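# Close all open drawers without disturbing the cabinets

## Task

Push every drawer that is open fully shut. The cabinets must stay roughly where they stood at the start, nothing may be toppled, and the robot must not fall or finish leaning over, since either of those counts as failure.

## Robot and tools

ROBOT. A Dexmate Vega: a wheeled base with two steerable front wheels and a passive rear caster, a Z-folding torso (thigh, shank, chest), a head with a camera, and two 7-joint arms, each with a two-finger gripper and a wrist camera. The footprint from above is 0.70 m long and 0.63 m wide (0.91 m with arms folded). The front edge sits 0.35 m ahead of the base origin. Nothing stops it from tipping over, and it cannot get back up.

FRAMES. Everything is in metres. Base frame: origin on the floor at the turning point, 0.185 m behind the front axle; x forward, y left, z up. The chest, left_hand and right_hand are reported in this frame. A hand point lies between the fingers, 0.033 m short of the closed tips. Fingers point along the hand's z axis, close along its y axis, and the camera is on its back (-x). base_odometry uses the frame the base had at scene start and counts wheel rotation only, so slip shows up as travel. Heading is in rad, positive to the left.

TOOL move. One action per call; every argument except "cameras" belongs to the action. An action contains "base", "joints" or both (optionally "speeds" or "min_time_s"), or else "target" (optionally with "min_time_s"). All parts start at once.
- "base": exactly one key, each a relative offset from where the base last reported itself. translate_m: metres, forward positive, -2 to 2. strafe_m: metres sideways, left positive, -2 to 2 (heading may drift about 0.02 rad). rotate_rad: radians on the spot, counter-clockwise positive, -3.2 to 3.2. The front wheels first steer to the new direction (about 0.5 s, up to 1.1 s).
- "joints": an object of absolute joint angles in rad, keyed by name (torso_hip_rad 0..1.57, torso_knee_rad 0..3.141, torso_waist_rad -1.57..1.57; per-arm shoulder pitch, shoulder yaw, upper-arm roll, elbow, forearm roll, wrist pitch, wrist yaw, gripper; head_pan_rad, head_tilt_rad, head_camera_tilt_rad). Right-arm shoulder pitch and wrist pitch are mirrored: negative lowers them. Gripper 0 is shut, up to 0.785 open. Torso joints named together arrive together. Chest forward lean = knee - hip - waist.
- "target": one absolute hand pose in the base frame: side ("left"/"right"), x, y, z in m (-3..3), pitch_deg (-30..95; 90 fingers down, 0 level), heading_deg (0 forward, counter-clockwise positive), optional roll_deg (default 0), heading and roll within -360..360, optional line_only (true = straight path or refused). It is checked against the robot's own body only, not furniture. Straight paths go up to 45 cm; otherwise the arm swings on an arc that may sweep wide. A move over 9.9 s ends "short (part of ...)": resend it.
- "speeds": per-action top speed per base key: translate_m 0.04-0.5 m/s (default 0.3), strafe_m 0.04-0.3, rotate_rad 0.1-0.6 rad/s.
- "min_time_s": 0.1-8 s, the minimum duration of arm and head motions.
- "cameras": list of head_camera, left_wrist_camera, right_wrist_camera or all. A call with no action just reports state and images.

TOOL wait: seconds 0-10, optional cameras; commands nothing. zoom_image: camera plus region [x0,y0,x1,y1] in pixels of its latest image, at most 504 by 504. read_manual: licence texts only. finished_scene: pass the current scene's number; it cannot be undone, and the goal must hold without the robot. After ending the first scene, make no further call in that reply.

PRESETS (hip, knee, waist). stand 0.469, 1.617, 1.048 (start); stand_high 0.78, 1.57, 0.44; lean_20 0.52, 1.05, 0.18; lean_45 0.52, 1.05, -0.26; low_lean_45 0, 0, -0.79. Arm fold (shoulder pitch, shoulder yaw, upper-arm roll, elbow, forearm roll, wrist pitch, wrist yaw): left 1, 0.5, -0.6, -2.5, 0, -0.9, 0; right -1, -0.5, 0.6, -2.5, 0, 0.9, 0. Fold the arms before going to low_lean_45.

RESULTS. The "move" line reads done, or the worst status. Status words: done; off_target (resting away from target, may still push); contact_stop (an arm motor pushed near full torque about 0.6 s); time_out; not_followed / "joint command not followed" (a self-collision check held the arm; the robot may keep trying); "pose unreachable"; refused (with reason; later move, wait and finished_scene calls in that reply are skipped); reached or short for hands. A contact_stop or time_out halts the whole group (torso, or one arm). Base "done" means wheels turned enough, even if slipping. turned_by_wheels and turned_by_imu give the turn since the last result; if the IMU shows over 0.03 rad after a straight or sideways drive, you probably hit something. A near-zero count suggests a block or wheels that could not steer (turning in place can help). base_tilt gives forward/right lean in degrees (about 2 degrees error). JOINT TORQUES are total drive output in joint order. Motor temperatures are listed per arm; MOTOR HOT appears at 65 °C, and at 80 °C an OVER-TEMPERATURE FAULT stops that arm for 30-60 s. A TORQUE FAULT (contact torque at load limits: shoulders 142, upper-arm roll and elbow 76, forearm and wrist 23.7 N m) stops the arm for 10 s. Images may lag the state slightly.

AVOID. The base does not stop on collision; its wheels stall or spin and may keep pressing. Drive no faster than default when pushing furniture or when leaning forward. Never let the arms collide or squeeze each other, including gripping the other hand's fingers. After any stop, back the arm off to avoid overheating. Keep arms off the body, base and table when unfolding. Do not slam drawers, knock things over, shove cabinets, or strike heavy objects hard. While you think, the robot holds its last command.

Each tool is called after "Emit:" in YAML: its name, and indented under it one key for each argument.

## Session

Emit:
move:
  cameras: ["head_camera"]

Emit:
move:
  joints: {"torso_hip_rad": 0.0, "torso_knee_rad": 0.3, "torso_waist_rad": -0.5, "left_shoulder_pitch_rad": 1.246, "left_shoulder_yaw_rad": 0, "left_upper_arm_roll_rad": 0, "left_elbow_rad": -1.817, "left_forearm_roll_rad": 0, "left_wrist_pitch_rad": 0.121, "left_wrist_yaw_rad": 0, "right_shoulder_pitch_rad": -1.246, "right_shoulder_yaw_rad": 0, "right_upper_arm_roll_rad": 0, "right_elbow_rad": -1.817, "right_forearm_roll_rad": 0, "right_wrist_pitch_rad": -0.121, "right_wrist_yaw_rad": 0, "head_camera_tilt_rad": 0.2, "head_pan_rad": 1.25, "head_tilt_rad": -0.8}
  cameras: ["head_camera"]

Emit:
move:
  joints: {"head_pan_rad": 2.45}
  cameras: ["head_camera"]

Emit:
move:
  joints: {"head_pan_rad": -2.45}
  cameras: ["head_camera"]

Emit:
move:
  joints: {"head_pan_rad": -1.25}
  cameras: ["head_camera"]

Emit:
move:
  joints: {"head_pan_rad": 0.0}
  cameras: ["head_camera"]

Scene clock: 0.00 s.
Joint torques (N m): no reading
Motor temperatures (°C): left_arm=[27 30 29 30 34 38 35] | right_arm=[29 28 29 31 34 35 35]
base_odometry: x=+0.000 y=+0.000 heading=+0.000
turned_by_wheels: +0.000
turned_by_imu: +0.000
base_tilt: forward=+0.6 right=-0.1
base_status: not commanded
joint_positions: torso_hip_rad=+0.469 torso_knee_rad=+1.617 torso_waist_rad=+1.048 left_shoulder_pitch_rad=+2.199 left_shoulder_yaw_rad=+0.001 left_upper_arm_roll_rad=-0.010 left_elbow_rad=-1.084 left_forearm_roll_rad=+0.015 left_wrist_pitch_rad=-0.506 left_wrist_yaw_rad=-0.016 left_gripper_rad=+0.005 right_shoulder_pitch_rad=-2.184 right_shoulder_yaw_rad=+0.007 right_upper_arm_roll_rad=+0.010 right_elbow_rad=-1.115 right_forearm_roll_rad=+0.008 right_wrist_pitch_rad=+0.481 right_wrist_yaw_rad=-0.008 right_gripper_rad=+0.005 head_pan_rad=+0.000 head_tilt_rad=+0.000 head_camera_tilt_rad=+0.000
joint_status: not commanded
chest: x=-0.0111 y=+0.0000 z=+1.4155 quat_wxyz=(+0.999, +0.000, +0.050, +0.000) (m; base frame)
left_hand: x=+0.1693 y=+0.2286 z=+0.6219 quat_wxyz=(+0.417, +0.009, +0.909, -0.003) pitch_deg=+40.7 heading_deg=-1.0 roll_deg=+0.2 back=up (m; base frame)
right_hand: x=+0.1910 y=-0.2367 z=+0.6284 quat_wxyz=(+0.427, +0.011, +0.904, -0.007) pitch_deg=+39.4 heading_deg=-1.6 roll_deg=-0.2 back=up (m; base frame)
pictures: head_camera
Images, in order (width x height): head_camera 896x560.

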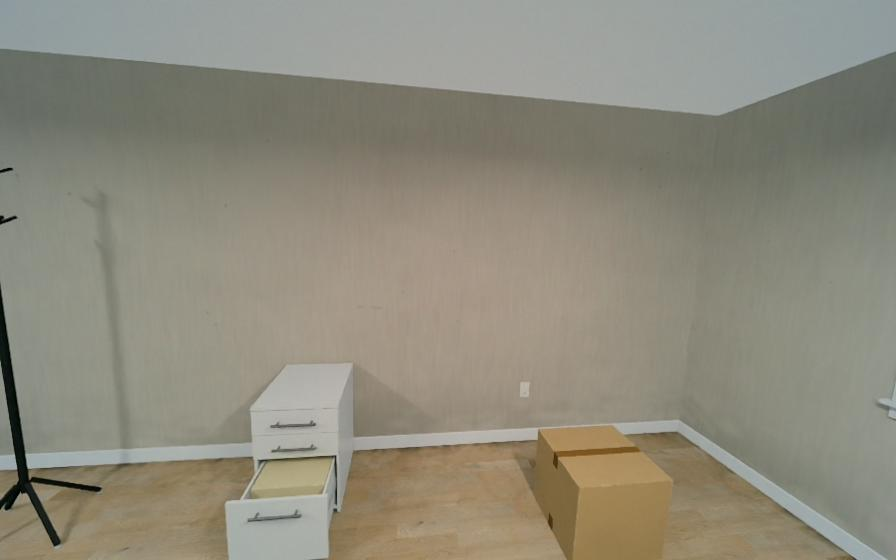

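Scene clock: 7.00 s.
Joint torques (N m): left_arm=[-6.82 -1.2 4.83 -14.11 0.18 -2.17 0.62] | right_arm=[10.54 -0.85 -4.45 -11.91 -0.43 2.33 0.3]
move: done
base_odometry: x=+0.000 y=+0.000 heading=+0.000
turned_by_wheels: +0.000
turned_by_imu: +0.001
base_tilt: forward=+0.7 right=+0.0
base_status: not commanded
joint_positions: torso_hip_rad=+0.000 torso_knee_rad=+0.300 torso_waist_rad=-0.500 left_shoulder_pitch_rad=+1.246 left_shoulder_yaw_rad=+0.000 left_upper_arm_roll_rad=+0.000 left_elbow_rad=-1.817 left_forearm_roll_rad=+0.000 left_wrist_pitch_rad=+0.121 left_wrist_yaw_rad=+0.000 left_gripper_rad=+0.005 right_shoulder_pitch_rad=-1.247 right_shoulder_yaw_rad=+0.000 right_upper_arm_roll_rad=+0.000 right_elbow_rad=-1.817 right_forearm_roll_rad=+0.000 right_wrist_pitch_rad=-0.121 right_wrist_yaw_rad=+0.000 right_gripper_rad=+0.005 head_pan_rad=+1.250 head_tilt_rad=-0.800 head_camera_tilt_rad=+0.200
joint_status: all done
chest: x=+0.0792 y=+0.0000 z=+0.9512 quat_wxyz=(+0.921, +0.000, +0.389, +0.000) (m; base frame)
left_hand: x=+0.6006 y=+0.2294 z=+0.4091 quat_wxyz=(+0.573, +0.000, +0.820, +0.000) pitch_deg=+20.1 heading_deg=+0.0 roll_deg=+0.0 back=up (m; base frame)
right_hand: x=+0.6005 y=-0.2297 z=+0.4089 quat_wxyz=(+0.573, +0.000, +0.820, +0.000) pitch_deg=+20.1 heading_deg=+0.0 roll_deg=+0.0 back=up (m; base frame)
pictures: head_camera
Images, in order (width x height): head_camera 896x560.

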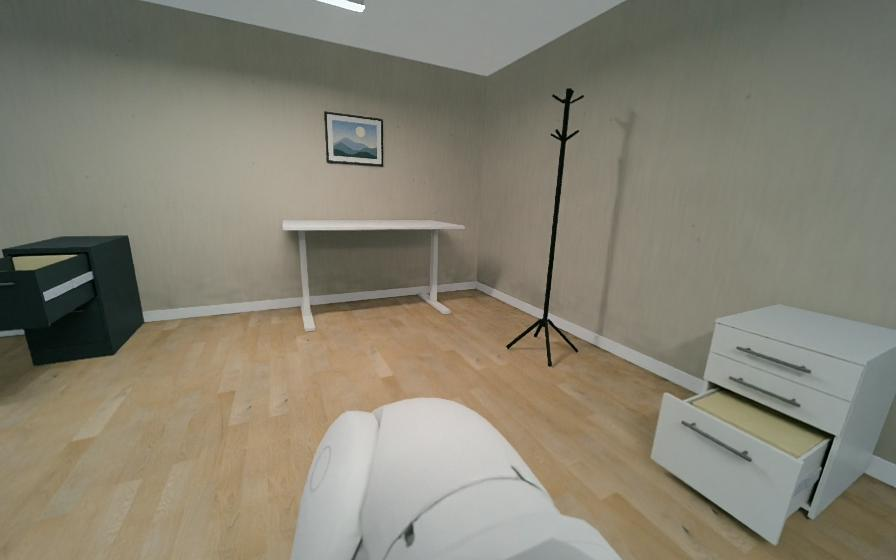

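Scene clock: 8.47 s.
Joint torques (N m): left_arm=[-5.64 -2.2 3.9 -12.7 -0.46 -2.06 0.46] | right_arm=[10.63 -1.76 -4.7 -13.46 -0.45 1.8 0.34]
move: done
base_odometry: x=+0.000 y=+0.000 heading=+0.000
turned_by_wheels: +0.000
turned_by_imu: +0.000
base_tilt: forward=+0.6 right=+0.0
base_status: not commanded
joint_positions: torso_hip_rad=+0.000 torso_knee_rad=+0.300 torso_waist_rad=-0.500 left_shoulder_pitch_rad=+1.246 left_shoulder_yaw_rad=+0.000 left_upper_arm_roll_rad=+0.000 left_elbow_rad=-1.817 left_forearm_roll_rad=+0.000 left_wrist_pitch_rad=+0.121 left_wrist_yaw_rad=+0.000 left_gripper_rad=+0.005 right_shoulder_pitch_rad=-1.246 right_shoulder_yaw_rad=+0.000 right_upper_arm_roll_rad=+0.000 right_elbow_rad=-1.817 right_forearm_roll_rad=+0.000 right_wrist_pitch_rad=-0.121 right_wrist_yaw_rad=+0.000 right_gripper_rad=+0.005 head_pan_rad=+2.450 head_tilt_rad=-0.800 head_camera_tilt_rad=+0.200
joint_status: all done
chest: x=+0.0792 y=+0.0000 z=+0.9512 quat_wxyz=(+0.921, +0.000, +0.389, +0.000) (m; base frame)
left_hand: x=+0.6007 y=+0.2294 z=+0.4091 quat_wxyz=(+0.573, +0.000, +0.820, +0.000) pitch_deg=+20.1 heading_deg=+0.0 roll_deg=+0.0 back=up (m; base frame)
right_hand: x=+0.6006 y=-0.2297 z=+0.4090 quat_wxyz=(+0.573, +0.000, +0.820, +0.000) pitch_deg=+20.1 heading_deg=+0.0 roll_deg=+0.0 back=up (m; base frame)
pictures: head_camera
Images, in order (width x height): head_camera 896x560.

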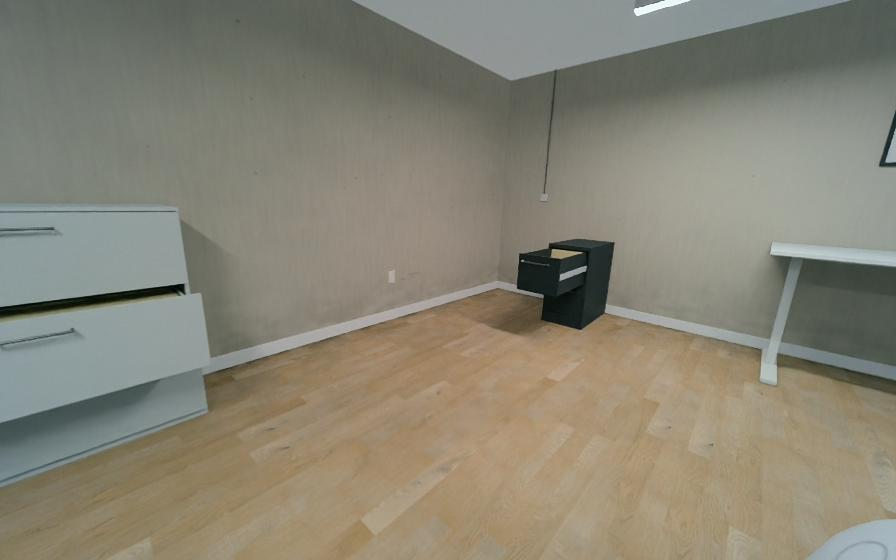

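Scene clock: 12.40 s.
Joint torques (N m): left_arm=[-6.42 -2.19 4.48 -12.69 -0.04 -2.16 0.37] | right_arm=[10.63 -1.97 -4.49 -12.48 -0.48 1.72 0.24]
move: done
base_odometry: x=+0.000 y=+0.000 heading=+0.000
turned_by_wheels: +0.000
turned_by_imu: +0.001
base_tilt: forward=+0.7 right=-0.1
base_status: not commanded
joint_positions: torso_hip_rad=+0.000 torso_knee_rad=+0.300 torso_waist_rad=-0.500 left_shoulder_pitch_rad=+1.246 left_shoulder_yaw_rad=+0.000 left_upper_arm_roll_rad=+0.000 left_elbow_rad=-1.817 left_forearm_roll_rad=+0.000 left_wrist_pitch_rad=+0.121 left_wrist_yaw_rad=+0.000 left_gripper_rad=+0.005 right_shoulder_pitch_rad=-1.246 right_shoulder_yaw_rad=+0.000 right_upper_arm_roll_rad=+0.000 right_elbow_rad=-1.817 right_forearm_roll_rad=+0.000 right_wrist_pitch_rad=-0.121 right_wrist_yaw_rad=+0.000 right_gripper_rad=+0.005 head_pan_rad=-2.450 head_tilt_rad=-0.800 head_camera_tilt_rad=+0.200
joint_status: all done
chest: x=+0.0792 y=+0.0000 z=+0.9512 quat_wxyz=(+0.921, +0.000, +0.389, +0.000) (m; base frame)
left_hand: x=+0.6007 y=+0.2294 z=+0.4091 quat_wxyz=(+0.573, +0.000, +0.820, +0.000) pitch_deg=+20.1 heading_deg=+0.0 roll_deg=+0.0 back=up (m; base frame)
right_hand: x=+0.6006 y=-0.2297 z=+0.4090 quat_wxyz=(+0.573, +0.000, +0.820, +0.000) pitch_deg=+20.1 heading_deg=+0.0 roll_deg=+0.0 back=up (m; base frame)
pictures: head_camera
Images, in order (width x height): head_camera 896x560.

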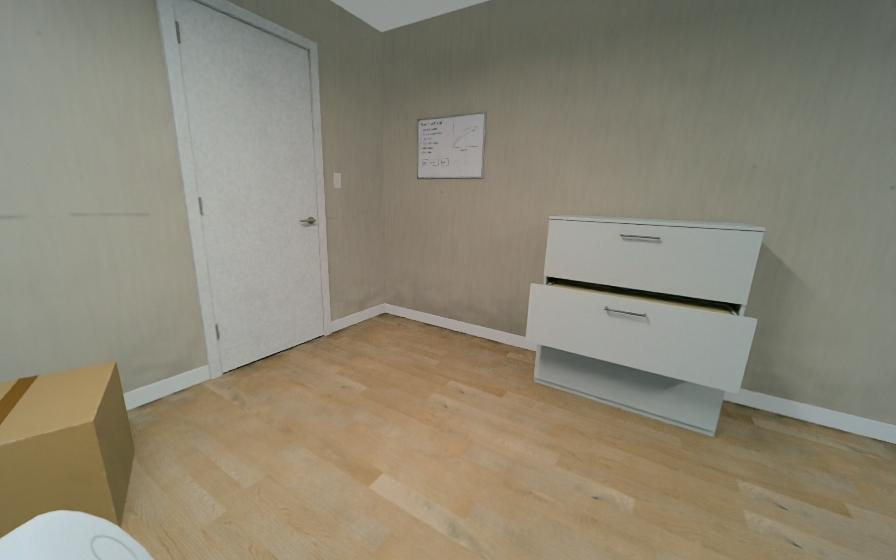

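Scene clock: 13.87 s.
Joint torques (N m): left_arm=[-7.79 -4.61 2.65 -13.39 -0.44 -2.38 0.33] | right_arm=[11.66 -0.87 -4.6 -12.55 -0.44 1.85 0.31]
move: done
base_odometry: x=+0.000 y=+0.000 heading=+0.000
turned_by_wheels: +0.000
turned_by_imu: +0.000
base_tilt: forward=+0.7 right=-0.1
base_status: not commanded
joint_positions: torso_hip_rad=+0.000 torso_knee_rad=+0.300 torso_waist_rad=-0.500 left_shoulder_pitch_rad=+1.246 left_shoulder_yaw_rad=+0.000 left_upper_arm_roll_rad=+0.000 left_elbow_rad=-1.817 left_forearm_roll_rad=+0.000 left_wrist_pitch_rad=+0.121 left_wrist_yaw_rad=+0.000 left_gripper_rad=+0.005 right_shoulder_pitch_rad=-1.246 right_shoulder_yaw_rad=+0.000 right_upper_arm_roll_rad=+0.000 right_elbow_rad=-1.817 right_forearm_roll_rad=+0.000 right_wrist_pitch_rad=-0.121 right_wrist_yaw_rad=+0.000 right_gripper_rad=+0.005 head_pan_rad=-1.250 head_tilt_rad=-0.800 head_camera_tilt_rad=+0.200
joint_status: all done
chest: x=+0.0792 y=+0.0000 z=+0.9512 quat_wxyz=(+0.921, +0.000, +0.389, +0.000) (m; base frame)
left_hand: x=+0.6007 y=+0.2294 z=+0.4091 quat_wxyz=(+0.573, +0.000, +0.820, +0.000) pitch_deg=+20.1 heading_deg=+0.0 roll_deg=+0.0 back=up (m; base frame)
right_hand: x=+0.6006 y=-0.2297 z=+0.4090 quat_wxyz=(+0.573, +0.000, +0.820, +0.000) pitch_deg=+20.1 heading_deg=+0.0 roll_deg=+0.0 back=up (m; base frame)
pictures: head_camera
Images, in order (width x height): head_camera 896x560.

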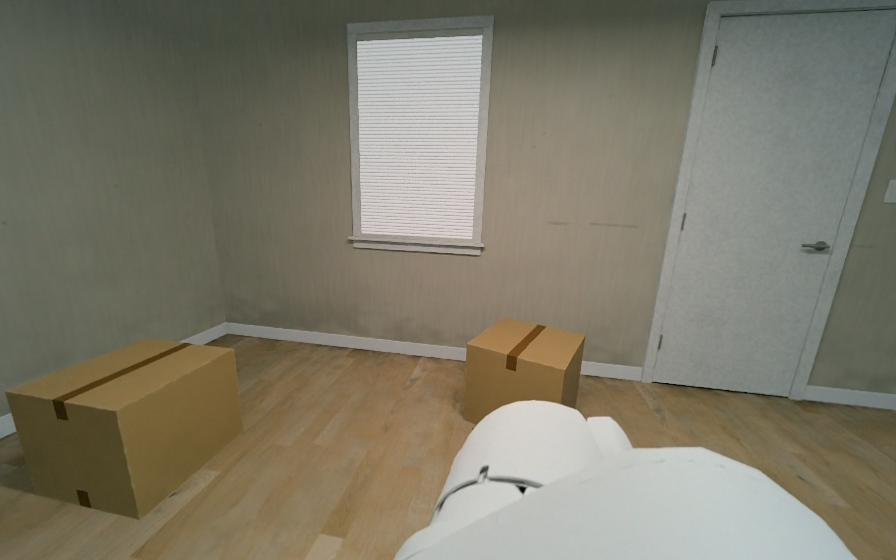

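Scene clock: 15.37 s.
Joint torques (N m): left_arm=[-6.47 -5.11 4.07 -12.6 0.49 -1.35 0.64] | right_arm=[10.8 -1.43 -4.28 -13.53 -0.42 2.1 0.31]
move: done
base_odometry: x=+0.000 y=+0.000 heading=+0.000
turned_by_wheels: +0.000
turned_by_imu: +0.000
base_tilt: forward=+0.7 right=-0.1
base_status: not commanded
joint_positions: torso_hip_rad=+0.000 torso_knee_rad=+0.300 torso_waist_rad=-0.500 left_shoulder_pitch_rad=+1.246 left_shoulder_yaw_rad=+0.000 left_upper_arm_roll_rad=+0.000 left_elbow_rad=-1.817 left_forearm_roll_rad=+0.000 left_wrist_pitch_rad=+0.121 left_wrist_yaw_rad=+0.000 left_gripper_rad=+0.005 right_shoulder_pitch_rad=-1.246 right_shoulder_yaw_rad=+0.000 right_upper_arm_roll_rad=+0.000 right_elbow_rad=-1.817 right_forearm_roll_rad=+0.000 right_wrist_pitch_rad=-0.121 right_wrist_yaw_rad=+0.000 right_gripper_rad=+0.005 head_pan_rad=+0.000 head_tilt_rad=-0.800 head_camera_tilt_rad=+0.200
joint_status: all done
chest: x=+0.0792 y=+0.0000 z=+0.9512 quat_wxyz=(+0.921, +0.000, +0.389, +0.000) (m; base frame)
left_hand: x=+0.6007 y=+0.2294 z=+0.4091 quat_wxyz=(+0.573, +0.000, +0.820, +0.000) pitch_deg=+20.1 heading_deg=+0.0 roll_deg=+0.0 back=up (m; base frame)
right_hand: x=+0.6006 y=-0.2297 z=+0.4090 quat_wxyz=(+0.573, +0.000, +0.820, +0.000) pitch_deg=+20.1 heading_deg=+0.0 roll_deg=+0.0 back=up (m; base frame)
pictures: head_camera
Images, in order (width x height): head_camera 896x560.

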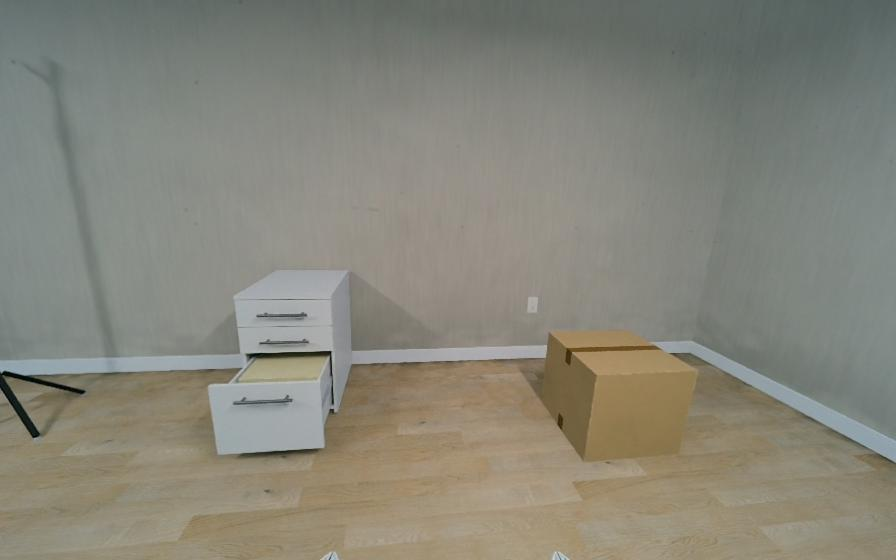

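Emit:
move:
  base: {"rotate_rad": 0.117}
  joints: {"left_shoulder_pitch_rad": 0.848, "left_elbow_rad": -1.255, "left_wrist_pitch_rad": 0.392, "head_camera_tilt_rad": 0.4}

Emit:
move:
  base: {"strafe_m": 0.34}

Emit:
move:
  base: {"translate_m": 0.45}
  cameras: ["head_camera", "left_wrist_camera"]

Scene clock: 34.90 s.
Joint torques (N m): left_arm=[-11.16 -1.67 2.59 -9.36 -0.58 -0.94 0.01] | right_arm=[9.66 -1.75 -4.26 -12.27 -0.36 1.59 0.28]
move: done
base_odometry: x=+0.000 y=+0.000 heading=+0.117
turned_by_wheels: +0.117
turned_by_imu: +0.115
base_tilt: forward=+0.6 right=-0.1
base_status: done
joint_positions: torso_hip_rad=+0.000 torso_knee_rad=+0.300 torso_waist_rad=-0.500 left_shoulder_pitch_rad=+0.853 left_shoulder_yaw_rad=+0.000 left_upper_arm_roll_rad=+0.000 left_elbow_rad=-1.261 left_forearm_roll_rad=+0.000 left_wrist_pitch_rad=+0.389 left_wrist_yaw_rad=+0.000 left_gripper_rad=+0.005 right_shoulder_pitch_rad=-1.246 right_shoulder_yaw_rad=+0.000 right_upper_arm_roll_rad=+0.000 right_elbow_rad=-1.817 right_forearm_roll_rad=+0.000 right_wrist_pitch_rad=-0.121 right_wrist_yaw_rad=+0.000 right_gripper_rad=+0.005 head_pan_rad=+0.000 head_tilt_rad=-0.800 head_camera_tilt_rad=+0.400
joint_status: all done
chest: x=+0.0792 y=+0.0000 z=+0.9512 quat_wxyz=(+0.921, +0.000, +0.389, +0.000) (m; base frame)
left_hand: x=+0.6200 y=+0.2294 z=+0.2215 quat_wxyz=(+0.385, +0.000, +0.923, +0.000) pitch_deg=+44.8 heading_deg=+0.0 roll_deg=+0.0 back=up (m; base frame)
right_hand: x=+0.6006 y=-0.2297 z=+0.4090 quat_wxyz=(+0.573, +0.000, +0.820, +0.000) pitch_deg=+20.1 heading_deg=+0.0 roll_deg=+0.0 back=up (m; base frame)
pictures: none

Scene clock: 37.87 s.
Joint torques (N m): left_arm=[-10.92 -1.23 1.79 -11.06 -0.66 -1.3 0.55] | right_arm=[9.01 -1.54 -4.12 -12.21 -0.46 1.81 0.11]
move: done
base_odometry: x=-0.041 y=+0.336 heading=+0.122
turned_by_wheels: +0.005
turned_by_imu: +0.002
base_tilt: forward=+0.6 right=-0.1
base_status: done
joint_positions: torso_hip_rad=+0.000 torso_knee_rad=+0.300 torso_waist_rad=-0.500 left_shoulder_pitch_rad=+0.848 left_shoulder_yaw_rad=+0.000 left_upper_arm_roll_rad=+0.000 left_elbow_rad=-1.255 left_forearm_roll_rad=+0.000 left_wrist_pitch_rad=+0.392 left_wrist_yaw_rad=+0.000 left_gripper_rad=+0.005 right_shoulder_pitch_rad=-1.246 right_shoulder_yaw_rad=+0.000 right_upper_arm_roll_rad=+0.000 right_elbow_rad=-1.817 right_forearm_roll_rad=+0.000 right_wrist_pitch_rad=-0.121 right_wrist_yaw_rad=+0.000 right_gripper_rad=+0.005 head_pan_rad=+0.000 head_tilt_rad=-0.800 head_camera_tilt_rad=+0.400
joint_status: not commanded
chest: x=+0.0792 y=+0.0000 z=+0.9512 quat_wxyz=(+0.921, +0.000, +0.389, +0.000) (m; base frame)
left_hand: x=+0.6200 y=+0.2294 z=+0.2201 quat_wxyz=(+0.383, +0.000, +0.924, +0.000) pitch_deg=+45.0 heading_deg=+0.0 roll_deg=+0.0 back=up (m; base frame)
right_hand: x=+0.6006 y=-0.2296 z=+0.4090 quat_wxyz=(+0.573, +0.000, +0.820, +0.000) pitch_deg=+20.1 heading_deg=+0.0 roll_deg=+0.0 back=up (m; base frame)
pictures: none

Scene clock: 41.37 s.
Joint torques (N m): left_arm=[-9.08 -3.61 3.77 -12.19 0.24 -1.3 0.08] | right_arm=[9.62 -0.98 -4.38 -11.68 -0.44 1.81 0.13]
move: done
base_odometry: x=+0.405 y=+0.392 heading=+0.121
turned_by_wheels: +0.000
turned_by_imu: +0.000
base_tilt: forward=+0.7 right=+0.0
base_status: done
joint_positions: torso_hip_rad=+0.000 torso_knee_rad=+0.300 torso_waist_rad=-0.500 left_shoulder_pitch_rad=+0.848 left_shoulder_yaw_rad=+0.000 left_upper_arm_roll_rad=+0.000 left_elbow_rad=-1.255 left_forearm_roll_rad=+0.000 left_wrist_pitch_rad=+0.392 left_wrist_yaw_rad=+0.000 left_gripper_rad=+0.005 right_shoulder_pitch_rad=-1.246 right_shoulder_yaw_rad=+0.000 right_upper_arm_roll_rad=+0.000 right_elbow_rad=-1.817 right_forearm_roll_rad=+0.000 right_wrist_pitch_rad=-0.121 right_wrist_yaw_rad=+0.000 right_gripper_rad=+0.005 head_pan_rad=+0.000 head_tilt_rad=-0.800 head_camera_tilt_rad=+0.400
joint_status: not commanded
chest: x=+0.0792 y=+0.0000 z=+0.9512 quat_wxyz=(+0.921, +0.000, +0.389, +0.000) (m; base frame)
left_hand: x=+0.6200 y=+0.2294 z=+0.2201 quat_wxyz=(+0.383, +0.000, +0.924, +0.000) pitch_deg=+45.0 heading_deg=+0.0 roll_deg=+0.0 back=up (m; base frame)
right_hand: x=+0.6006 y=-0.2296 z=+0.4090 quat_wxyz=(+0.573, +0.000, +0.820, +0.000) pitch_deg=+20.1 heading_deg=+0.0 roll_deg=+0.0 back=up (m; base frame)
pictures: head_camera, left_wrist_camera
Images, in order (width x height): head_camera 896x560, left_wrist_camera 672x420.

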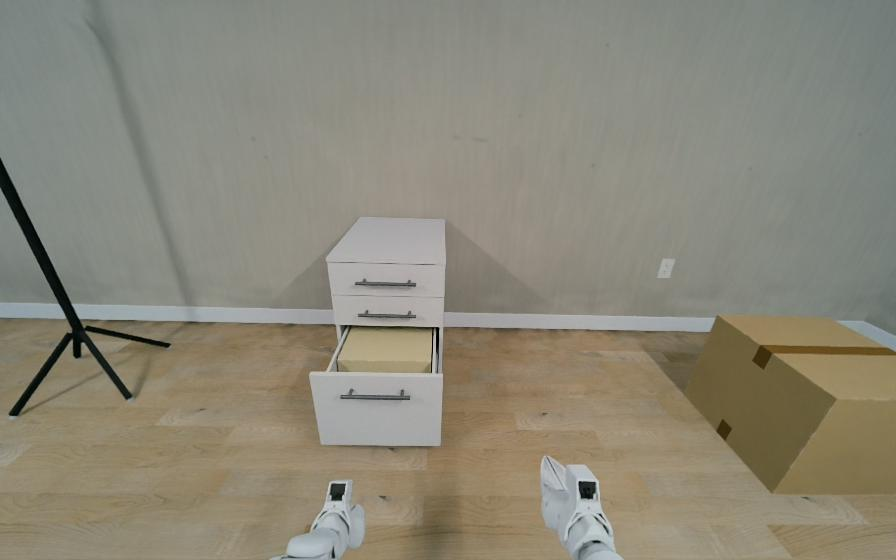

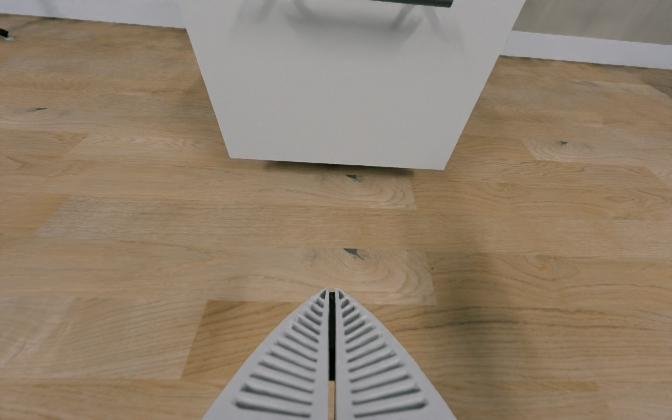

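Emit:
move:
  base: {"translate_m": 0.28}

Emit:
move:
  base: {"translate_m": 0.26}
  speeds: {"translate_m": 0.16}
  cameras: ["head_camera", "left_wrist_camera"]

Scene clock: 50.83 s.
Joint torques (N m): left_arm=[-10.24 -3.03 0.6 -10.9 0.27 -1.96 0.53] | right_arm=[9.74 -0.53 -3.87 -12.64 -0.3 1.43 0.28]
move: done
base_odometry: x=+0.683 y=+0.427 heading=+0.121
turned_by_wheels: +0.000
turned_by_imu: +0.001
base_tilt: forward=+0.7 right=+0.0
base_status: done
joint_positions: torso_hip_rad=+0.000 torso_knee_rad=+0.300 torso_waist_rad=-0.500 left_shoulder_pitch_rad=+0.848 left_shoulder_yaw_rad=+0.000 left_upper_arm_roll_rad=+0.000 left_elbow_rad=-1.255 left_forearm_roll_rad=+0.000 left_wrist_pitch_rad=+0.392 left_wrist_yaw_rad=+0.000 left_gripper_rad=+0.005 right_shoulder_pitch_rad=-1.246 right_shoulder_yaw_rad=+0.000 right_upper_arm_roll_rad=+0.000 right_elbow_rad=-1.817 right_forearm_roll_rad=+0.000 right_wrist_pitch_rad=-0.121 right_wrist_yaw_rad=+0.000 right_gripper_rad=+0.005 head_pan_rad=+0.000 head_tilt_rad=-0.800 head_camera_tilt_rad=+0.400
joint_status: not commanded
chest: x=+0.0792 y=+0.0000 z=+0.9512 quat_wxyz=(+0.921, +0.000, +0.389, +0.000) (m; base frame)
left_hand: x=+0.6200 y=+0.2294 z=+0.2201 quat_wxyz=(+0.383, +0.000, +0.924, +0.000) pitch_deg=+45.0 heading_deg=+0.0 roll_deg=+0.0 back=up (m; base frame)
right_hand: x=+0.6006 y=-0.2296 z=+0.4089 quat_wxyz=(+0.573, +0.000, +0.820, +0.000) pitch_deg=+20.1 heading_deg=+0.0 roll_deg=+0.0 back=up (m; base frame)
pictures: none

Scene clock: 53.50 s.
Joint torques (N m): left_arm=[-12.05 -0.32 2.57 -12.84 0.42 -2.68 -0.05] | right_arm=[10.12 -1.35 -4.36 -11.69 -0.47 1.93 0.28]
move: done
base_odometry: x=+0.941 y=+0.459 heading=+0.120
turned_by_wheels: +0.000
turned_by_imu: +0.000
base_tilt: forward=+0.7 right=-0.1
base_status: done
joint_positions: torso_hip_rad=+0.000 torso_knee_rad=+0.300 torso_waist_rad=-0.500 left_shoulder_pitch_rad=+0.848 left_shoulder_yaw_rad=+0.000 left_upper_arm_roll_rad=+0.000 left_elbow_rad=-1.255 left_forearm_roll_rad=+0.000 left_wrist_pitch_rad=+0.392 left_wrist_yaw_rad=+0.000 left_gripper_rad=+0.005 right_shoulder_pitch_rad=-1.246 right_shoulder_yaw_rad=+0.000 right_upper_arm_roll_rad=+0.000 right_elbow_rad=-1.817 right_forearm_roll_rad=+0.000 right_wrist_pitch_rad=-0.121 right_wrist_yaw_rad=+0.000 right_gripper_rad=+0.005 head_pan_rad=+0.000 head_tilt_rad=-0.800 head_camera_tilt_rad=+0.400
joint_status: not commanded
chest: x=+0.0792 y=+0.0000 z=+0.9512 quat_wxyz=(+0.921, +0.000, +0.390, +0.000) (m; base frame)
left_hand: x=+0.6199 y=+0.2294 z=+0.2200 quat_wxyz=(+0.382, +0.000, +0.924, +0.000) pitch_deg=+45.0 heading_deg=+0.0 roll_deg=+0.0 back=up (m; base frame)
right_hand: x=+0.6006 y=-0.2296 z=+0.4089 quat_wxyz=(+0.573, +0.000, +0.820, +0.000) pitch_deg=+20.1 heading_deg=+0.0 roll_deg=+0.0 back=up (m; base frame)
pictures: head_camera, left_wrist_camera
Images, in order (width x height): head_camera 896x560, left_wrist_camera 672x420.

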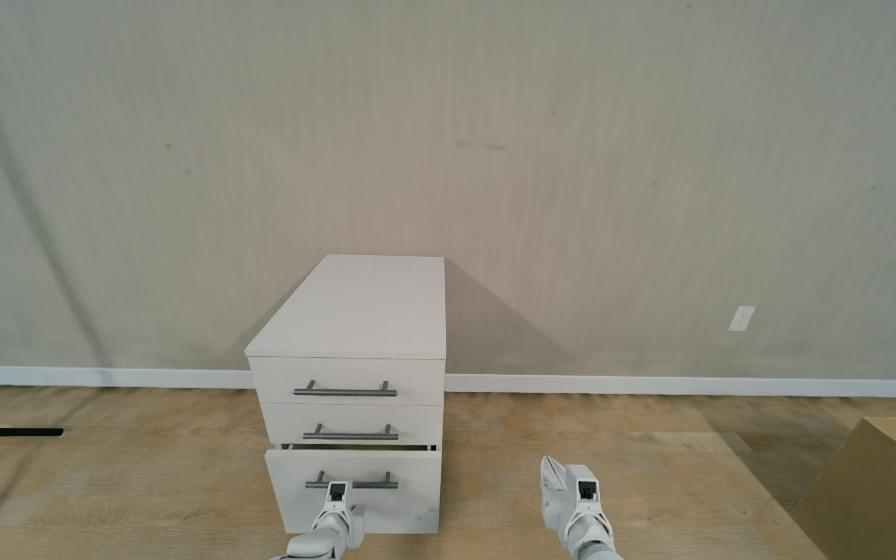

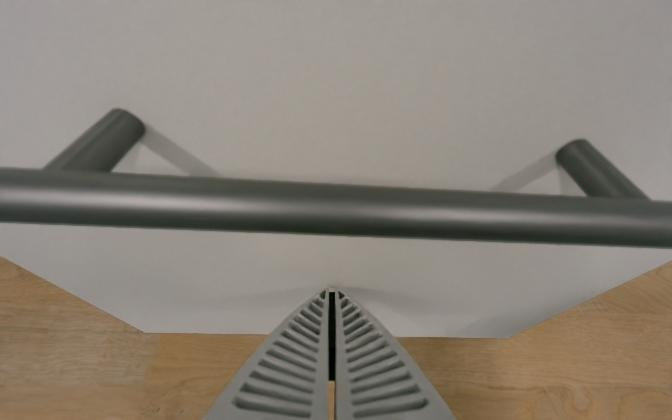

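Emit:
move:
  base: {"translate_m": 0.038}
  speeds: {"translate_m": 0.1}
  cameras: ["head_camera", "left_wrist_camera"]

Emit:
zoom_image:
  camera: "head_camera"
  region: [230, 340, 470, 550]

Scene clock: 65.60 s.
Joint torques (N m): left_arm=[-11.05 -1.23 2.56 -11.09 0.43 -2.21 -1] | right_arm=[9.56 -1.76 -3.95 -12.54 -0.42 1.72 0.21]
move: done
base_odometry: x=+0.979 y=+0.464 heading=+0.120
turned_by_wheels: +0.000
turned_by_imu: +0.000
base_tilt: forward=+0.7 right=-0.1
base_status: done
joint_positions: torso_hip_rad=+0.000 torso_knee_rad=+0.300 torso_waist_rad=-0.500 left_shoulder_pitch_rad=+0.848 left_shoulder_yaw_rad=+0.000 left_upper_arm_roll_rad=+0.000 left_elbow_rad=-1.255 left_forearm_roll_rad=+0.000 left_wrist_pitch_rad=+0.392 left_wrist_yaw_rad=+0.000 left_gripper_rad=+0.005 right_shoulder_pitch_rad=-1.246 right_shoulder_yaw_rad=+0.000 right_upper_arm_roll_rad=+0.000 right_elbow_rad=-1.817 right_forearm_roll_rad=+0.000 right_wrist_pitch_rad=-0.121 right_wrist_yaw_rad=+0.000 right_gripper_rad=+0.005 head_pan_rad=+0.000 head_tilt_rad=-0.800 head_camera_tilt_rad=+0.400
joint_status: not commanded
chest: x=+0.0792 y=+0.0000 z=+0.9512 quat_wxyz=(+0.921, +0.000, +0.390, +0.000) (m; base frame)
left_hand: x=+0.6199 y=+0.2294 z=+0.2200 quat_wxyz=(+0.382, +0.000, +0.924, +0.000) pitch_deg=+45.0 heading_deg=+0.0 roll_deg=+0.0 back=up (m; base frame)
right_hand: x=+0.6006 y=-0.2296 z=+0.4089 quat_wxyz=(+0.573, +0.000, +0.820, +0.000) pitch_deg=+20.1 heading_deg=+0.0 roll_deg=+0.0 back=up (m; base frame)
pictures: head_camera, left_wrist_camera
Images, in order (width x height): head_camera 896x560, left_wrist_camera 672x420.

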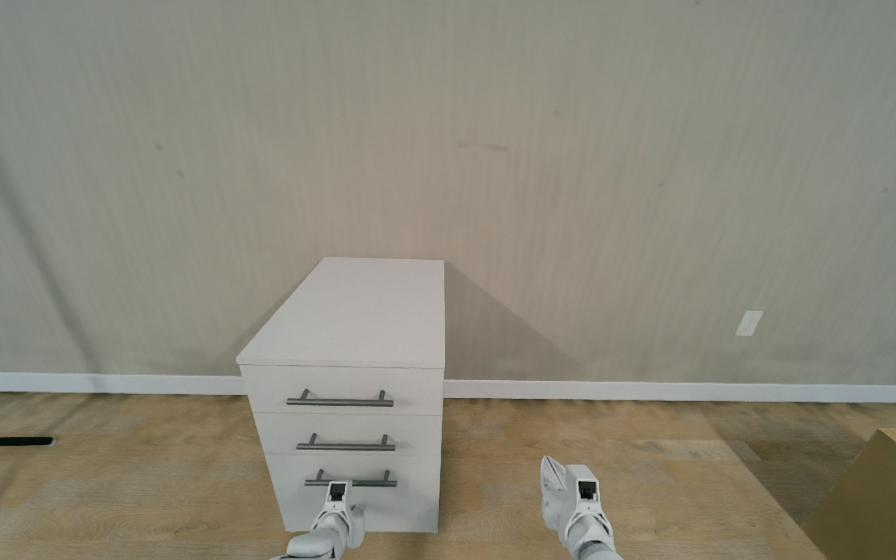

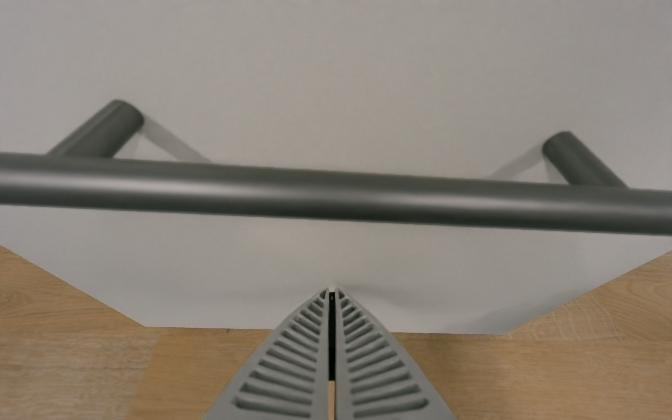

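Scaled by 2.100 from the camera's 896x560 image, which has a finer 960x600 frame.

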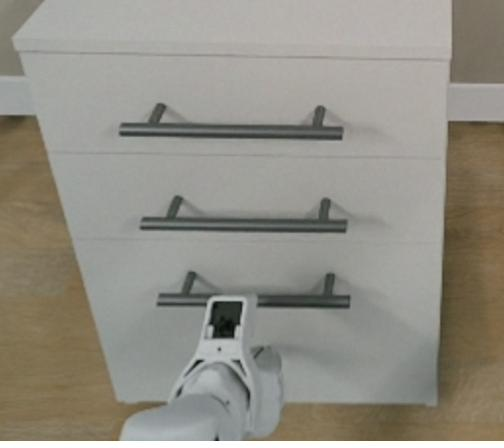

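Emit:
move:
  base: {"translate_m": 0.016}
  speeds: {"translate_m": 0.1}
  cameras: ["left_wrist_camera"]

Scene clock: 69.07 s.
Joint torques (N m): left_arm=[-14.71 -2.03 0.75 -15.28 -0.16 -4.08 -0.33] | right_arm=[9.17 -0.73 -4.09 -11.59 -0.51 1.84 0.32]
move: done
base_odometry: x=+0.995 y=+0.466 heading=+0.120
turned_by_wheels: +0.000
turned_by_imu: +0.001
base_tilt: forward=+0.7 right=+0.0
base_status: done
joint_positions: torso_hip_rad=+0.000 torso_knee_rad=+0.300 torso_waist_rad=-0.500 left_shoulder_pitch_rad=+0.848 left_shoulder_yaw_rad=+0.000 left_upper_arm_roll_rad=+0.000 left_elbow_rad=-1.255 left_forearm_roll_rad=+0.000 left_wrist_pitch_rad=+0.393 left_wrist_yaw_rad=+0.000 left_gripper_rad=+0.005 right_shoulder_pitch_rad=-1.246 right_shoulder_yaw_rad=+0.000 right_upper_arm_roll_rad=+0.000 right_elbow_rad=-1.817 right_forearm_roll_rad=+0.000 right_wrist_pitch_rad=-0.121 right_wrist_yaw_rad=+0.000 right_gripper_rad=+0.005 head_pan_rad=+0.000 head_tilt_rad=-0.800 head_camera_tilt_rad=+0.400
joint_status: not commanded
chest: x=+0.0792 y=+0.0000 z=+0.9512 quat_wxyz=(+0.921, +0.000, +0.390, +0.000) (m; base frame)
left_hand: x=+0.6195 y=+0.2294 z=+0.2196 quat_wxyz=(+0.382, +0.000, +0.924, +0.000) pitch_deg=+45.1 heading_deg=+0.0 roll_deg=+0.0 back=up (m; base frame)
right_hand: x=+0.6006 y=-0.2296 z=+0.4089 quat_wxyz=(+0.573, +0.000, +0.820, +0.000) pitch_deg=+20.1 heading_deg=+0.0 roll_deg=+0.0 back=up (m; base frame)
pictures: left_wrist_camera
Images, in order (width x height): left_wrist_camera 672x420.

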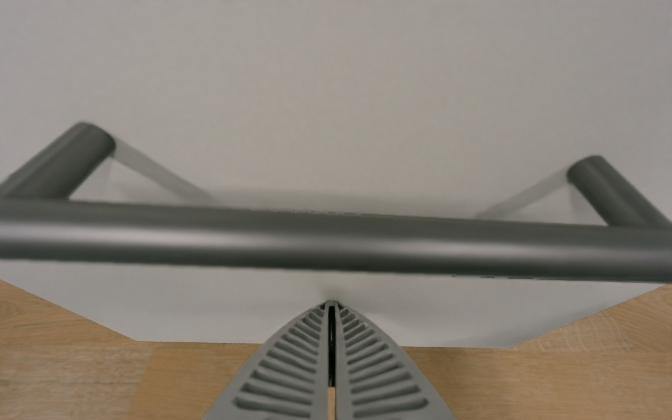

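Emit:
move:
  base: {"translate_m": -0.3}

Emit:
move:
  base: {"rotate_rad": -0.563}
  joints: {"left_shoulder_pitch_rad": 1.023, "left_elbow_rad": -2.046, "left_wrist_pitch_rad": 0.484}

Emit:
move:
  base: {"translate_m": -1.95}
  speeds: {"translate_m": 0.5}

Emit:
move:
  base: {"rotate_rad": 2.229}
  cameras: ["head_camera"]

Scene clock: 108.23 s.
Joint torques (N m): left_arm=[-11.24 -2.96 2.06 -11.82 -0.28 -1.67 -0.06] | right_arm=[10.3 -1.32 -4.07 -11.73 -0.44 1.86 0.19]
move: done
base_odometry: x=+0.697 y=+0.429 heading=+0.119
turned_by_wheels: -0.001
turned_by_imu: +0.000
base_tilt: forward=+0.7 right=-0.1
base_status: done
joint_positions: torso_hip_rad=+0.000 torso_knee_rad=+0.300 torso_waist_rad=-0.500 left_shoulder_pitch_rad=+0.848 left_shoulder_yaw_rad=+0.000 left_upper_arm_roll_rad=+0.000 left_elbow_rad=-1.255 left_forearm_roll_rad=+0.000 left_wrist_pitch_rad=+0.392 left_wrist_yaw_rad=+0.000 left_gripper_rad=+0.005 right_shoulder_pitch_rad=-1.246 right_shoulder_yaw_rad=+0.000 right_upper_arm_roll_rad=+0.000 right_elbow_rad=-1.817 right_forearm_roll_rad=+0.000 right_wrist_pitch_rad=-0.121 right_wrist_yaw_rad=+0.000 right_gripper_rad=+0.005 head_pan_rad=+0.000 head_tilt_rad=-0.800 head_camera_tilt_rad=+0.400
joint_status: not commanded
chest: x=+0.0792 y=+0.0000 z=+0.9512 quat_wxyz=(+0.921, +0.000, +0.389, +0.000) (m; base frame)
left_hand: x=+0.6199 y=+0.2294 z=+0.2200 quat_wxyz=(+0.382, +0.000, +0.924, +0.000) pitch_deg=+45.0 heading_deg=+0.0 roll_deg=+0.0 back=up (m; base frame)
right_hand: x=+0.6006 y=-0.2296 z=+0.4089 quat_wxyz=(+0.573, +0.000, +0.820, +0.000) pitch_deg=+20.1 heading_deg=+0.0 roll_deg=+0.0 back=up (m; base frame)
pictures: none

Scene clock: 112.60 s.
Joint torques (N m): left_arm=[-4.58 -2.26 1.69 -14.51 -0.53 -1.75 0.06] | right_arm=[9.67 -0.71 -3.78 -11.44 -0.41 1.62 0.19]
move: done
base_odometry: x=+0.697 y=+0.430 heading=-0.444
turned_by_wheels: -0.564
turned_by_imu: -0.553
base_tilt: forward=+0.7 right=-0.1
base_status: done
joint_positions: torso_hip_rad=+0.000 torso_knee_rad=+0.300 torso_waist_rad=-0.500 left_shoulder_pitch_rad=+1.021 left_shoulder_yaw_rad=+0.000 left_upper_arm_roll_rad=+0.000 left_elbow_rad=-2.040 left_forearm_roll_rad=+0.000 left_wrist_pitch_rad=+0.483 left_wrist_yaw_rad=+0.000 left_gripper_rad=+0.005 right_shoulder_pitch_rad=-1.246 right_shoulder_yaw_rad=+0.000 right_upper_arm_roll_rad=+0.000 right_elbow_rad=-1.817 right_forearm_roll_rad=+0.000 right_wrist_pitch_rad=-0.121 right_wrist_yaw_rad=+0.000 right_gripper_rad=+0.005 head_pan_rad=+0.000 head_tilt_rad=-0.800 head_camera_tilt_rad=+0.400
joint_status: all done
chest: x=+0.0792 y=+0.0000 z=+0.9512 quat_wxyz=(+0.921, +0.000, +0.389, +0.000) (m; base frame)
left_hand: x=+0.7006 y=+0.2294 z=+0.5478 quat_wxyz=(+0.607, +0.000, +0.794, +0.000) pitch_deg=+15.2 heading_deg=+0.0 roll_deg=+0.0 back=up (m; base frame)
right_hand: x=+0.6006 y=-0.2296 z=+0.4089 quat_wxyz=(+0.573, +0.000, +0.820, +0.000) pitch_deg=+20.1 heading_deg=+0.0 roll_deg=+0.0 back=up (m; base frame)
pictures: none

Scene clock: 119.00 s.
Joint torques (N m): left_arm=[-4.73 0.7 4.24 -14.96 -0.24 -1.26 -0.24] | right_arm=[9.62 -1.34 -4.15 -11.92 -0.45 1.59 0.08]
move: done
base_odometry: x=-1.065 y=+1.264 heading=-0.445
turned_by_wheels: -0.001
turned_by_imu: -0.001
base_tilt: forward=+0.7 right=-0.1
base_status: done
joint_positions: torso_hip_rad=+0.000 torso_knee_rad=+0.300 torso_waist_rad=-0.500 left_shoulder_pitch_rad=+1.023 left_shoulder_yaw_rad=+0.000 left_upper_arm_roll_rad=+0.000 left_elbow_rad=-2.046 left_forearm_roll_rad=+0.000 left_wrist_pitch_rad=+0.484 left_wrist_yaw_rad=+0.000 left_gripper_rad=+0.005 right_shoulder_pitch_rad=-1.246 right_shoulder_yaw_rad=+0.000 right_upper_arm_roll_rad=+0.000 right_elbow_rad=-1.817 right_forearm_roll_rad=+0.000 right_wrist_pitch_rad=-0.121 right_wrist_yaw_rad=+0.000 right_gripper_rad=+0.005 head_pan_rad=+0.000 head_tilt_rad=-0.800 head_camera_tilt_rad=+0.400
joint_status: not commanded
chest: x=+0.0792 y=+0.0000 z=+0.9512 quat_wxyz=(+0.921, +0.000, +0.390, +0.000) (m; base frame)
left_hand: x=+0.7003 y=+0.2294 z=+0.5503 quat_wxyz=(+0.609, +0.000, +0.793, +0.000) pitch_deg=+15.0 heading_deg=+0.0 roll_deg=+0.0 back=up (m; base frame)
right_hand: x=+0.6006 y=-0.2296 z=+0.4089 quat_wxyz=(+0.573, +0.000, +0.820, +0.000) pitch_deg=+20.1 heading_deg=+0.0 roll_deg=+0.0 back=up (m; base frame)
pictures: none

Scene clock: 124.30 s.
Joint torques (N m): left_arm=[-4.49 0.12 2.75 -13.74 -0.02 -2.69 -0.1] | right_arm=[9.53 -1.13 -3.61 -11.28 -0.38 1.86 0.3]
move: done
base_odometry: x=-1.065 y=+1.263 heading=+1.787
turned_by_wheels: +2.232
turned_by_imu: +2.188
base_tilt: forward=+0.7 right=+0.0
base_status: done
joint_positions: torso_hip_rad=+0.000 torso_knee_rad=+0.300 torso_waist_rad=-0.500 left_shoulder_pitch_rad=+1.023 left_shoulder_yaw_rad=+0.000 left_upper_arm_roll_rad=+0.000 left_elbow_rad=-2.046 left_forearm_roll_rad=+0.000 left_wrist_pitch_rad=+0.484 left_wrist_yaw_rad=+0.000 left_gripper_rad=+0.005 right_shoulder_pitch_rad=-1.246 right_shoulder_yaw_rad=+0.000 right_upper_arm_roll_rad=+0.000 right_elbow_rad=-1.817 right_forearm_roll_rad=+0.000 right_wrist_pitch_rad=-0.121 right_wrist_yaw_rad=+0.000 right_gripper_rad=+0.005 head_pan_rad=+0.000 head_tilt_rad=-0.800 head_camera_tilt_rad=+0.400
joint_status: not commanded
chest: x=+0.0792 y=+0.0000 z=+0.9512 quat_wxyz=(+0.921, +0.000, +0.390, +0.000) (m; base frame)
left_hand: x=+0.7003 y=+0.2294 z=+0.5503 quat_wxyz=(+0.609, +0.000, +0.793, +0.000) pitch_deg=+15.0 heading_deg=+0.0 roll_deg=+0.0 back=up (m; base frame)
right_hand: x=+0.6006 y=-0.2296 z=+0.4089 quat_wxyz=(+0.573, +0.000, +0.820, +0.000) pitch_deg=+20.1 heading_deg=+0.0 roll_deg=+0.0 back=up (m; base frame)
pictures: head_camera
Images, in order (width x height): head_camera 896x560.

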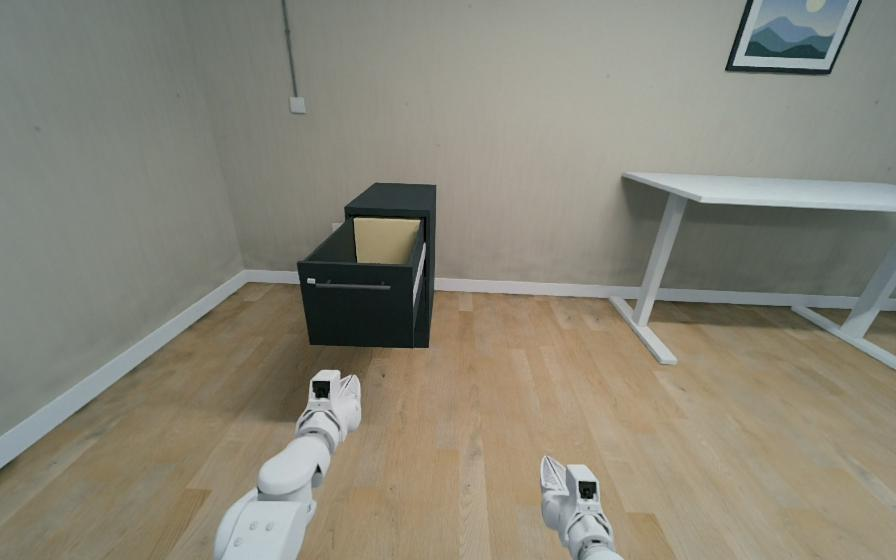

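Emit:
move:
  base: {"translate_m": 0.3}

Emit:
move:
  base: {"translate_m": 0.51}
  speeds: {"translate_m": 0.18}
  cameras: ["head_camera", "left_wrist_camera"]

Scene clock: 140.47 s.
Joint torques (N m): left_arm=[-10.91 -1.4 1.58 -15.93 0.15 -2.59 0.01] | right_arm=[8.56 -0.61 -3.61 -11.94 -0.33 1.63 0.11]
move: done
base_odometry: x=-1.130 y=+1.555 heading=+1.788
turned_by_wheels: +0.000
turned_by_imu: +0.001
base_tilt: forward=+0.6 right=-0.1
base_status: done
joint_positions: torso_hip_rad=+0.000 torso_knee_rad=+0.300 torso_waist_rad=-0.500 left_shoulder_pitch_rad=+1.023 left_shoulder_yaw_rad=+0.000 left_upper_arm_roll_rad=+0.000 left_elbow_rad=-2.046 left_forearm_roll_rad=+0.000 left_wrist_pitch_rad=+0.484 left_wrist_yaw_rad=+0.000 left_gripper_rad=+0.005 right_shoulder_pitch_rad=-1.246 right_shoulder_yaw_rad=+0.000 right_upper_arm_roll_rad=+0.000 right_elbow_rad=-1.817 right_forearm_roll_rad=+0.000 right_wrist_pitch_rad=-0.121 right_wrist_yaw_rad=+0.000 right_gripper_rad=+0.005 head_pan_rad=+0.000 head_tilt_rad=-0.800 head_camera_tilt_rad=+0.400
joint_status: not commanded
chest: x=+0.0792 y=+0.0000 z=+0.9512 quat_wxyz=(+0.921, +0.000, +0.390, +0.000) (m; base frame)
left_hand: x=+0.7003 y=+0.2294 z=+0.5501 quat_wxyz=(+0.609, +0.000, +0.793, +0.000) pitch_deg=+15.0 heading_deg=+0.0 roll_deg=+0.0 back=up (m; base frame)
right_hand: x=+0.6006 y=-0.2296 z=+0.4089 quat_wxyz=(+0.573, +0.000, +0.820, +0.000) pitch_deg=+20.1 heading_deg=+0.0 roll_deg=+0.0 back=up (m; base frame)
pictures: none

Scene clock: 144.33 s.
Joint torques (N m): left_arm=[-9.69 -1.35 0.85 -14.79 -0.12 -3.26 0.37] | right_arm=[9.59 -1.5 -3.53 -12.04 -0.29 1.55 0.12]
move: done
base_odometry: x=-1.242 y=+2.053 heading=+1.788
turned_by_wheels: +0.000
turned_by_imu: +0.001
base_tilt: forward=+0.7 right=-0.1
base_status: done
joint_positions: torso_hip_rad=+0.000 torso_knee_rad=+0.300 torso_waist_rad=-0.500 left_shoulder_pitch_rad=+1.023 left_shoulder_yaw_rad=+0.000 left_upper_arm_roll_rad=+0.000 left_elbow_rad=-2.046 left_forearm_roll_rad=+0.000 left_wrist_pitch_rad=+0.484 left_wrist_yaw_rad=+0.000 left_gripper_rad=+0.005 right_shoulder_pitch_rad=-1.246 right_shoulder_yaw_rad=+0.000 right_upper_arm_roll_rad=+0.000 right_elbow_rad=-1.817 right_forearm_roll_rad=+0.000 right_wrist_pitch_rad=-0.121 right_wrist_yaw_rad=+0.000 right_gripper_rad=+0.005 head_pan_rad=+0.000 head_tilt_rad=-0.800 head_camera_tilt_rad=+0.400
joint_status: not commanded
chest: x=+0.0792 y=+0.0000 z=+0.9512 quat_wxyz=(+0.921, +0.000, +0.389, +0.000) (m; base frame)
left_hand: x=+0.7002 y=+0.2293 z=+0.5501 quat_wxyz=(+0.609, +0.000, +0.793, +0.000) pitch_deg=+15.0 heading_deg=+0.0 roll_deg=+0.0 back=up (m; base frame)
right_hand: x=+0.6006 y=-0.2296 z=+0.4089 quat_wxyz=(+0.573, +0.000, +0.820, +0.000) pitch_deg=+20.1 heading_deg=+0.0 roll_deg=+0.0 back=up (m; base frame)
pictures: head_camera, left_wrist_camera
Images, in order (width x height): head_camera 896x560, left_wrist_camera 672x420.

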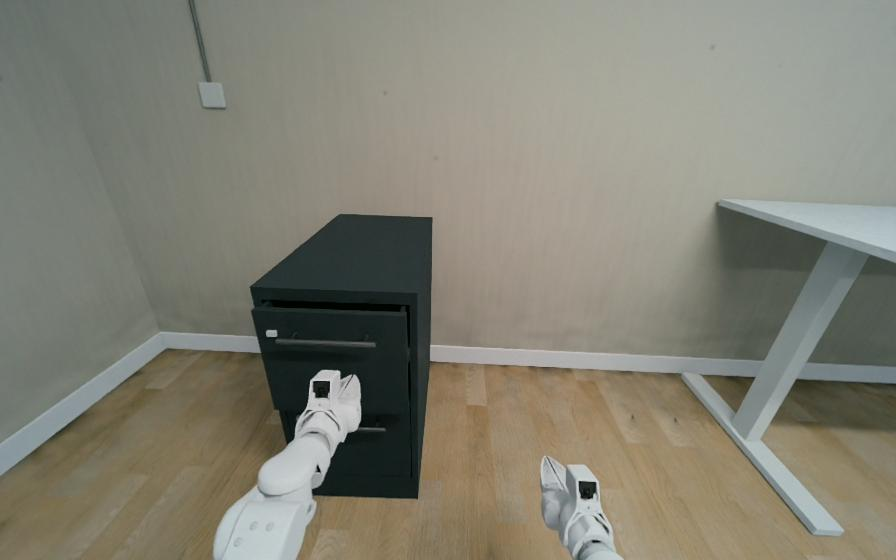

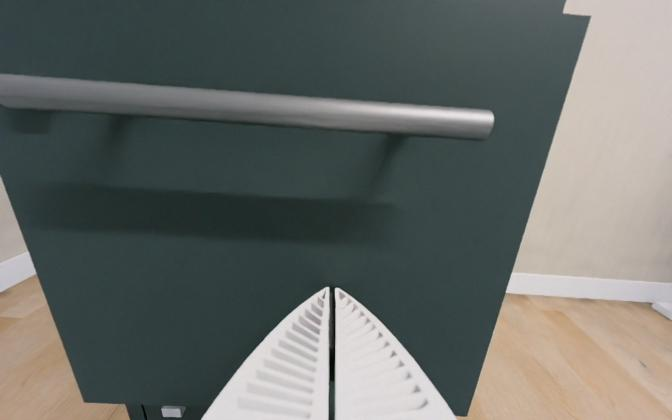

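Emit:
move:
  base: {"translate_m": 0.06}
  speeds: {"translate_m": 0.11}
  cameras: ["head_camera", "left_wrist_camera"]

Scene clock: 149.17 s.
Joint torques (N m): left_arm=[-20.66 0.38 0.49 -15.07 -0.34 -6.07 -0.14] | right_arm=[9.9 -0.84 -3.54 -11.59 -0.4 1.92 0.04]
move: done
base_odometry: x=-1.255 y=+2.112 heading=+1.789
turned_by_wheels: +0.001
turned_by_imu: +0.002
base_tilt: forward=+0.6 right=-0.1
base_status: done
joint_positions: torso_hip_rad=+0.000 torso_knee_rad=+0.300 torso_waist_rad=-0.500 left_shoulder_pitch_rad=+1.024 left_shoulder_yaw_rad=+0.000 left_upper_arm_roll_rad=+0.000 left_elbow_rad=-2.046 left_forearm_roll_rad=+0.000 left_wrist_pitch_rad=+0.485 left_wrist_yaw_rad=+0.000 left_gripper_rad=+0.005 right_shoulder_pitch_rad=-1.246 right_shoulder_yaw_rad=+0.000 right_upper_arm_roll_rad=+0.000 right_elbow_rad=-1.817 right_forearm_roll_rad=+0.000 right_wrist_pitch_rad=-0.121 right_wrist_yaw_rad=+0.000 right_gripper_rad=+0.005 head_pan_rad=+0.000 head_tilt_rad=-0.800 head_camera_tilt_rad=+0.400
joint_status: not commanded
chest: x=+0.0791 y=+0.0000 z=+0.9512 quat_wxyz=(+0.921, +0.000, +0.389, +0.000) (m; base frame)
left_hand: x=+0.6999 y=+0.2293 z=+0.5495 quat_wxyz=(+0.608, +0.000, +0.794, +0.000) pitch_deg=+15.1 heading_deg=+0.0 roll_deg=+0.0 back=up (m; base frame)
right_hand: x=+0.6006 y=-0.2296 z=+0.4090 quat_wxyz=(+0.573, +0.000, +0.820, +0.000) pitch_deg=+20.1 heading_deg=+0.0 roll_deg=+0.0 back=up (m; base frame)
pictures: head_camera, left_wrist_camera
Images, in order (width x height): head_camera 896x560, left_wrist_camera 672x420.

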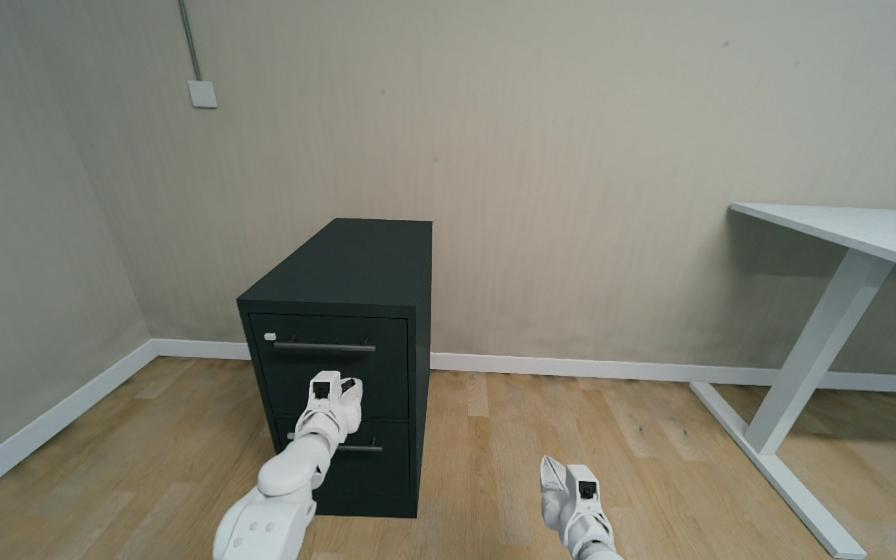

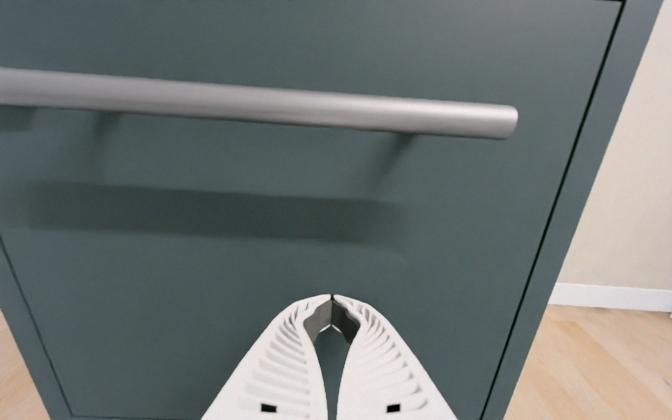

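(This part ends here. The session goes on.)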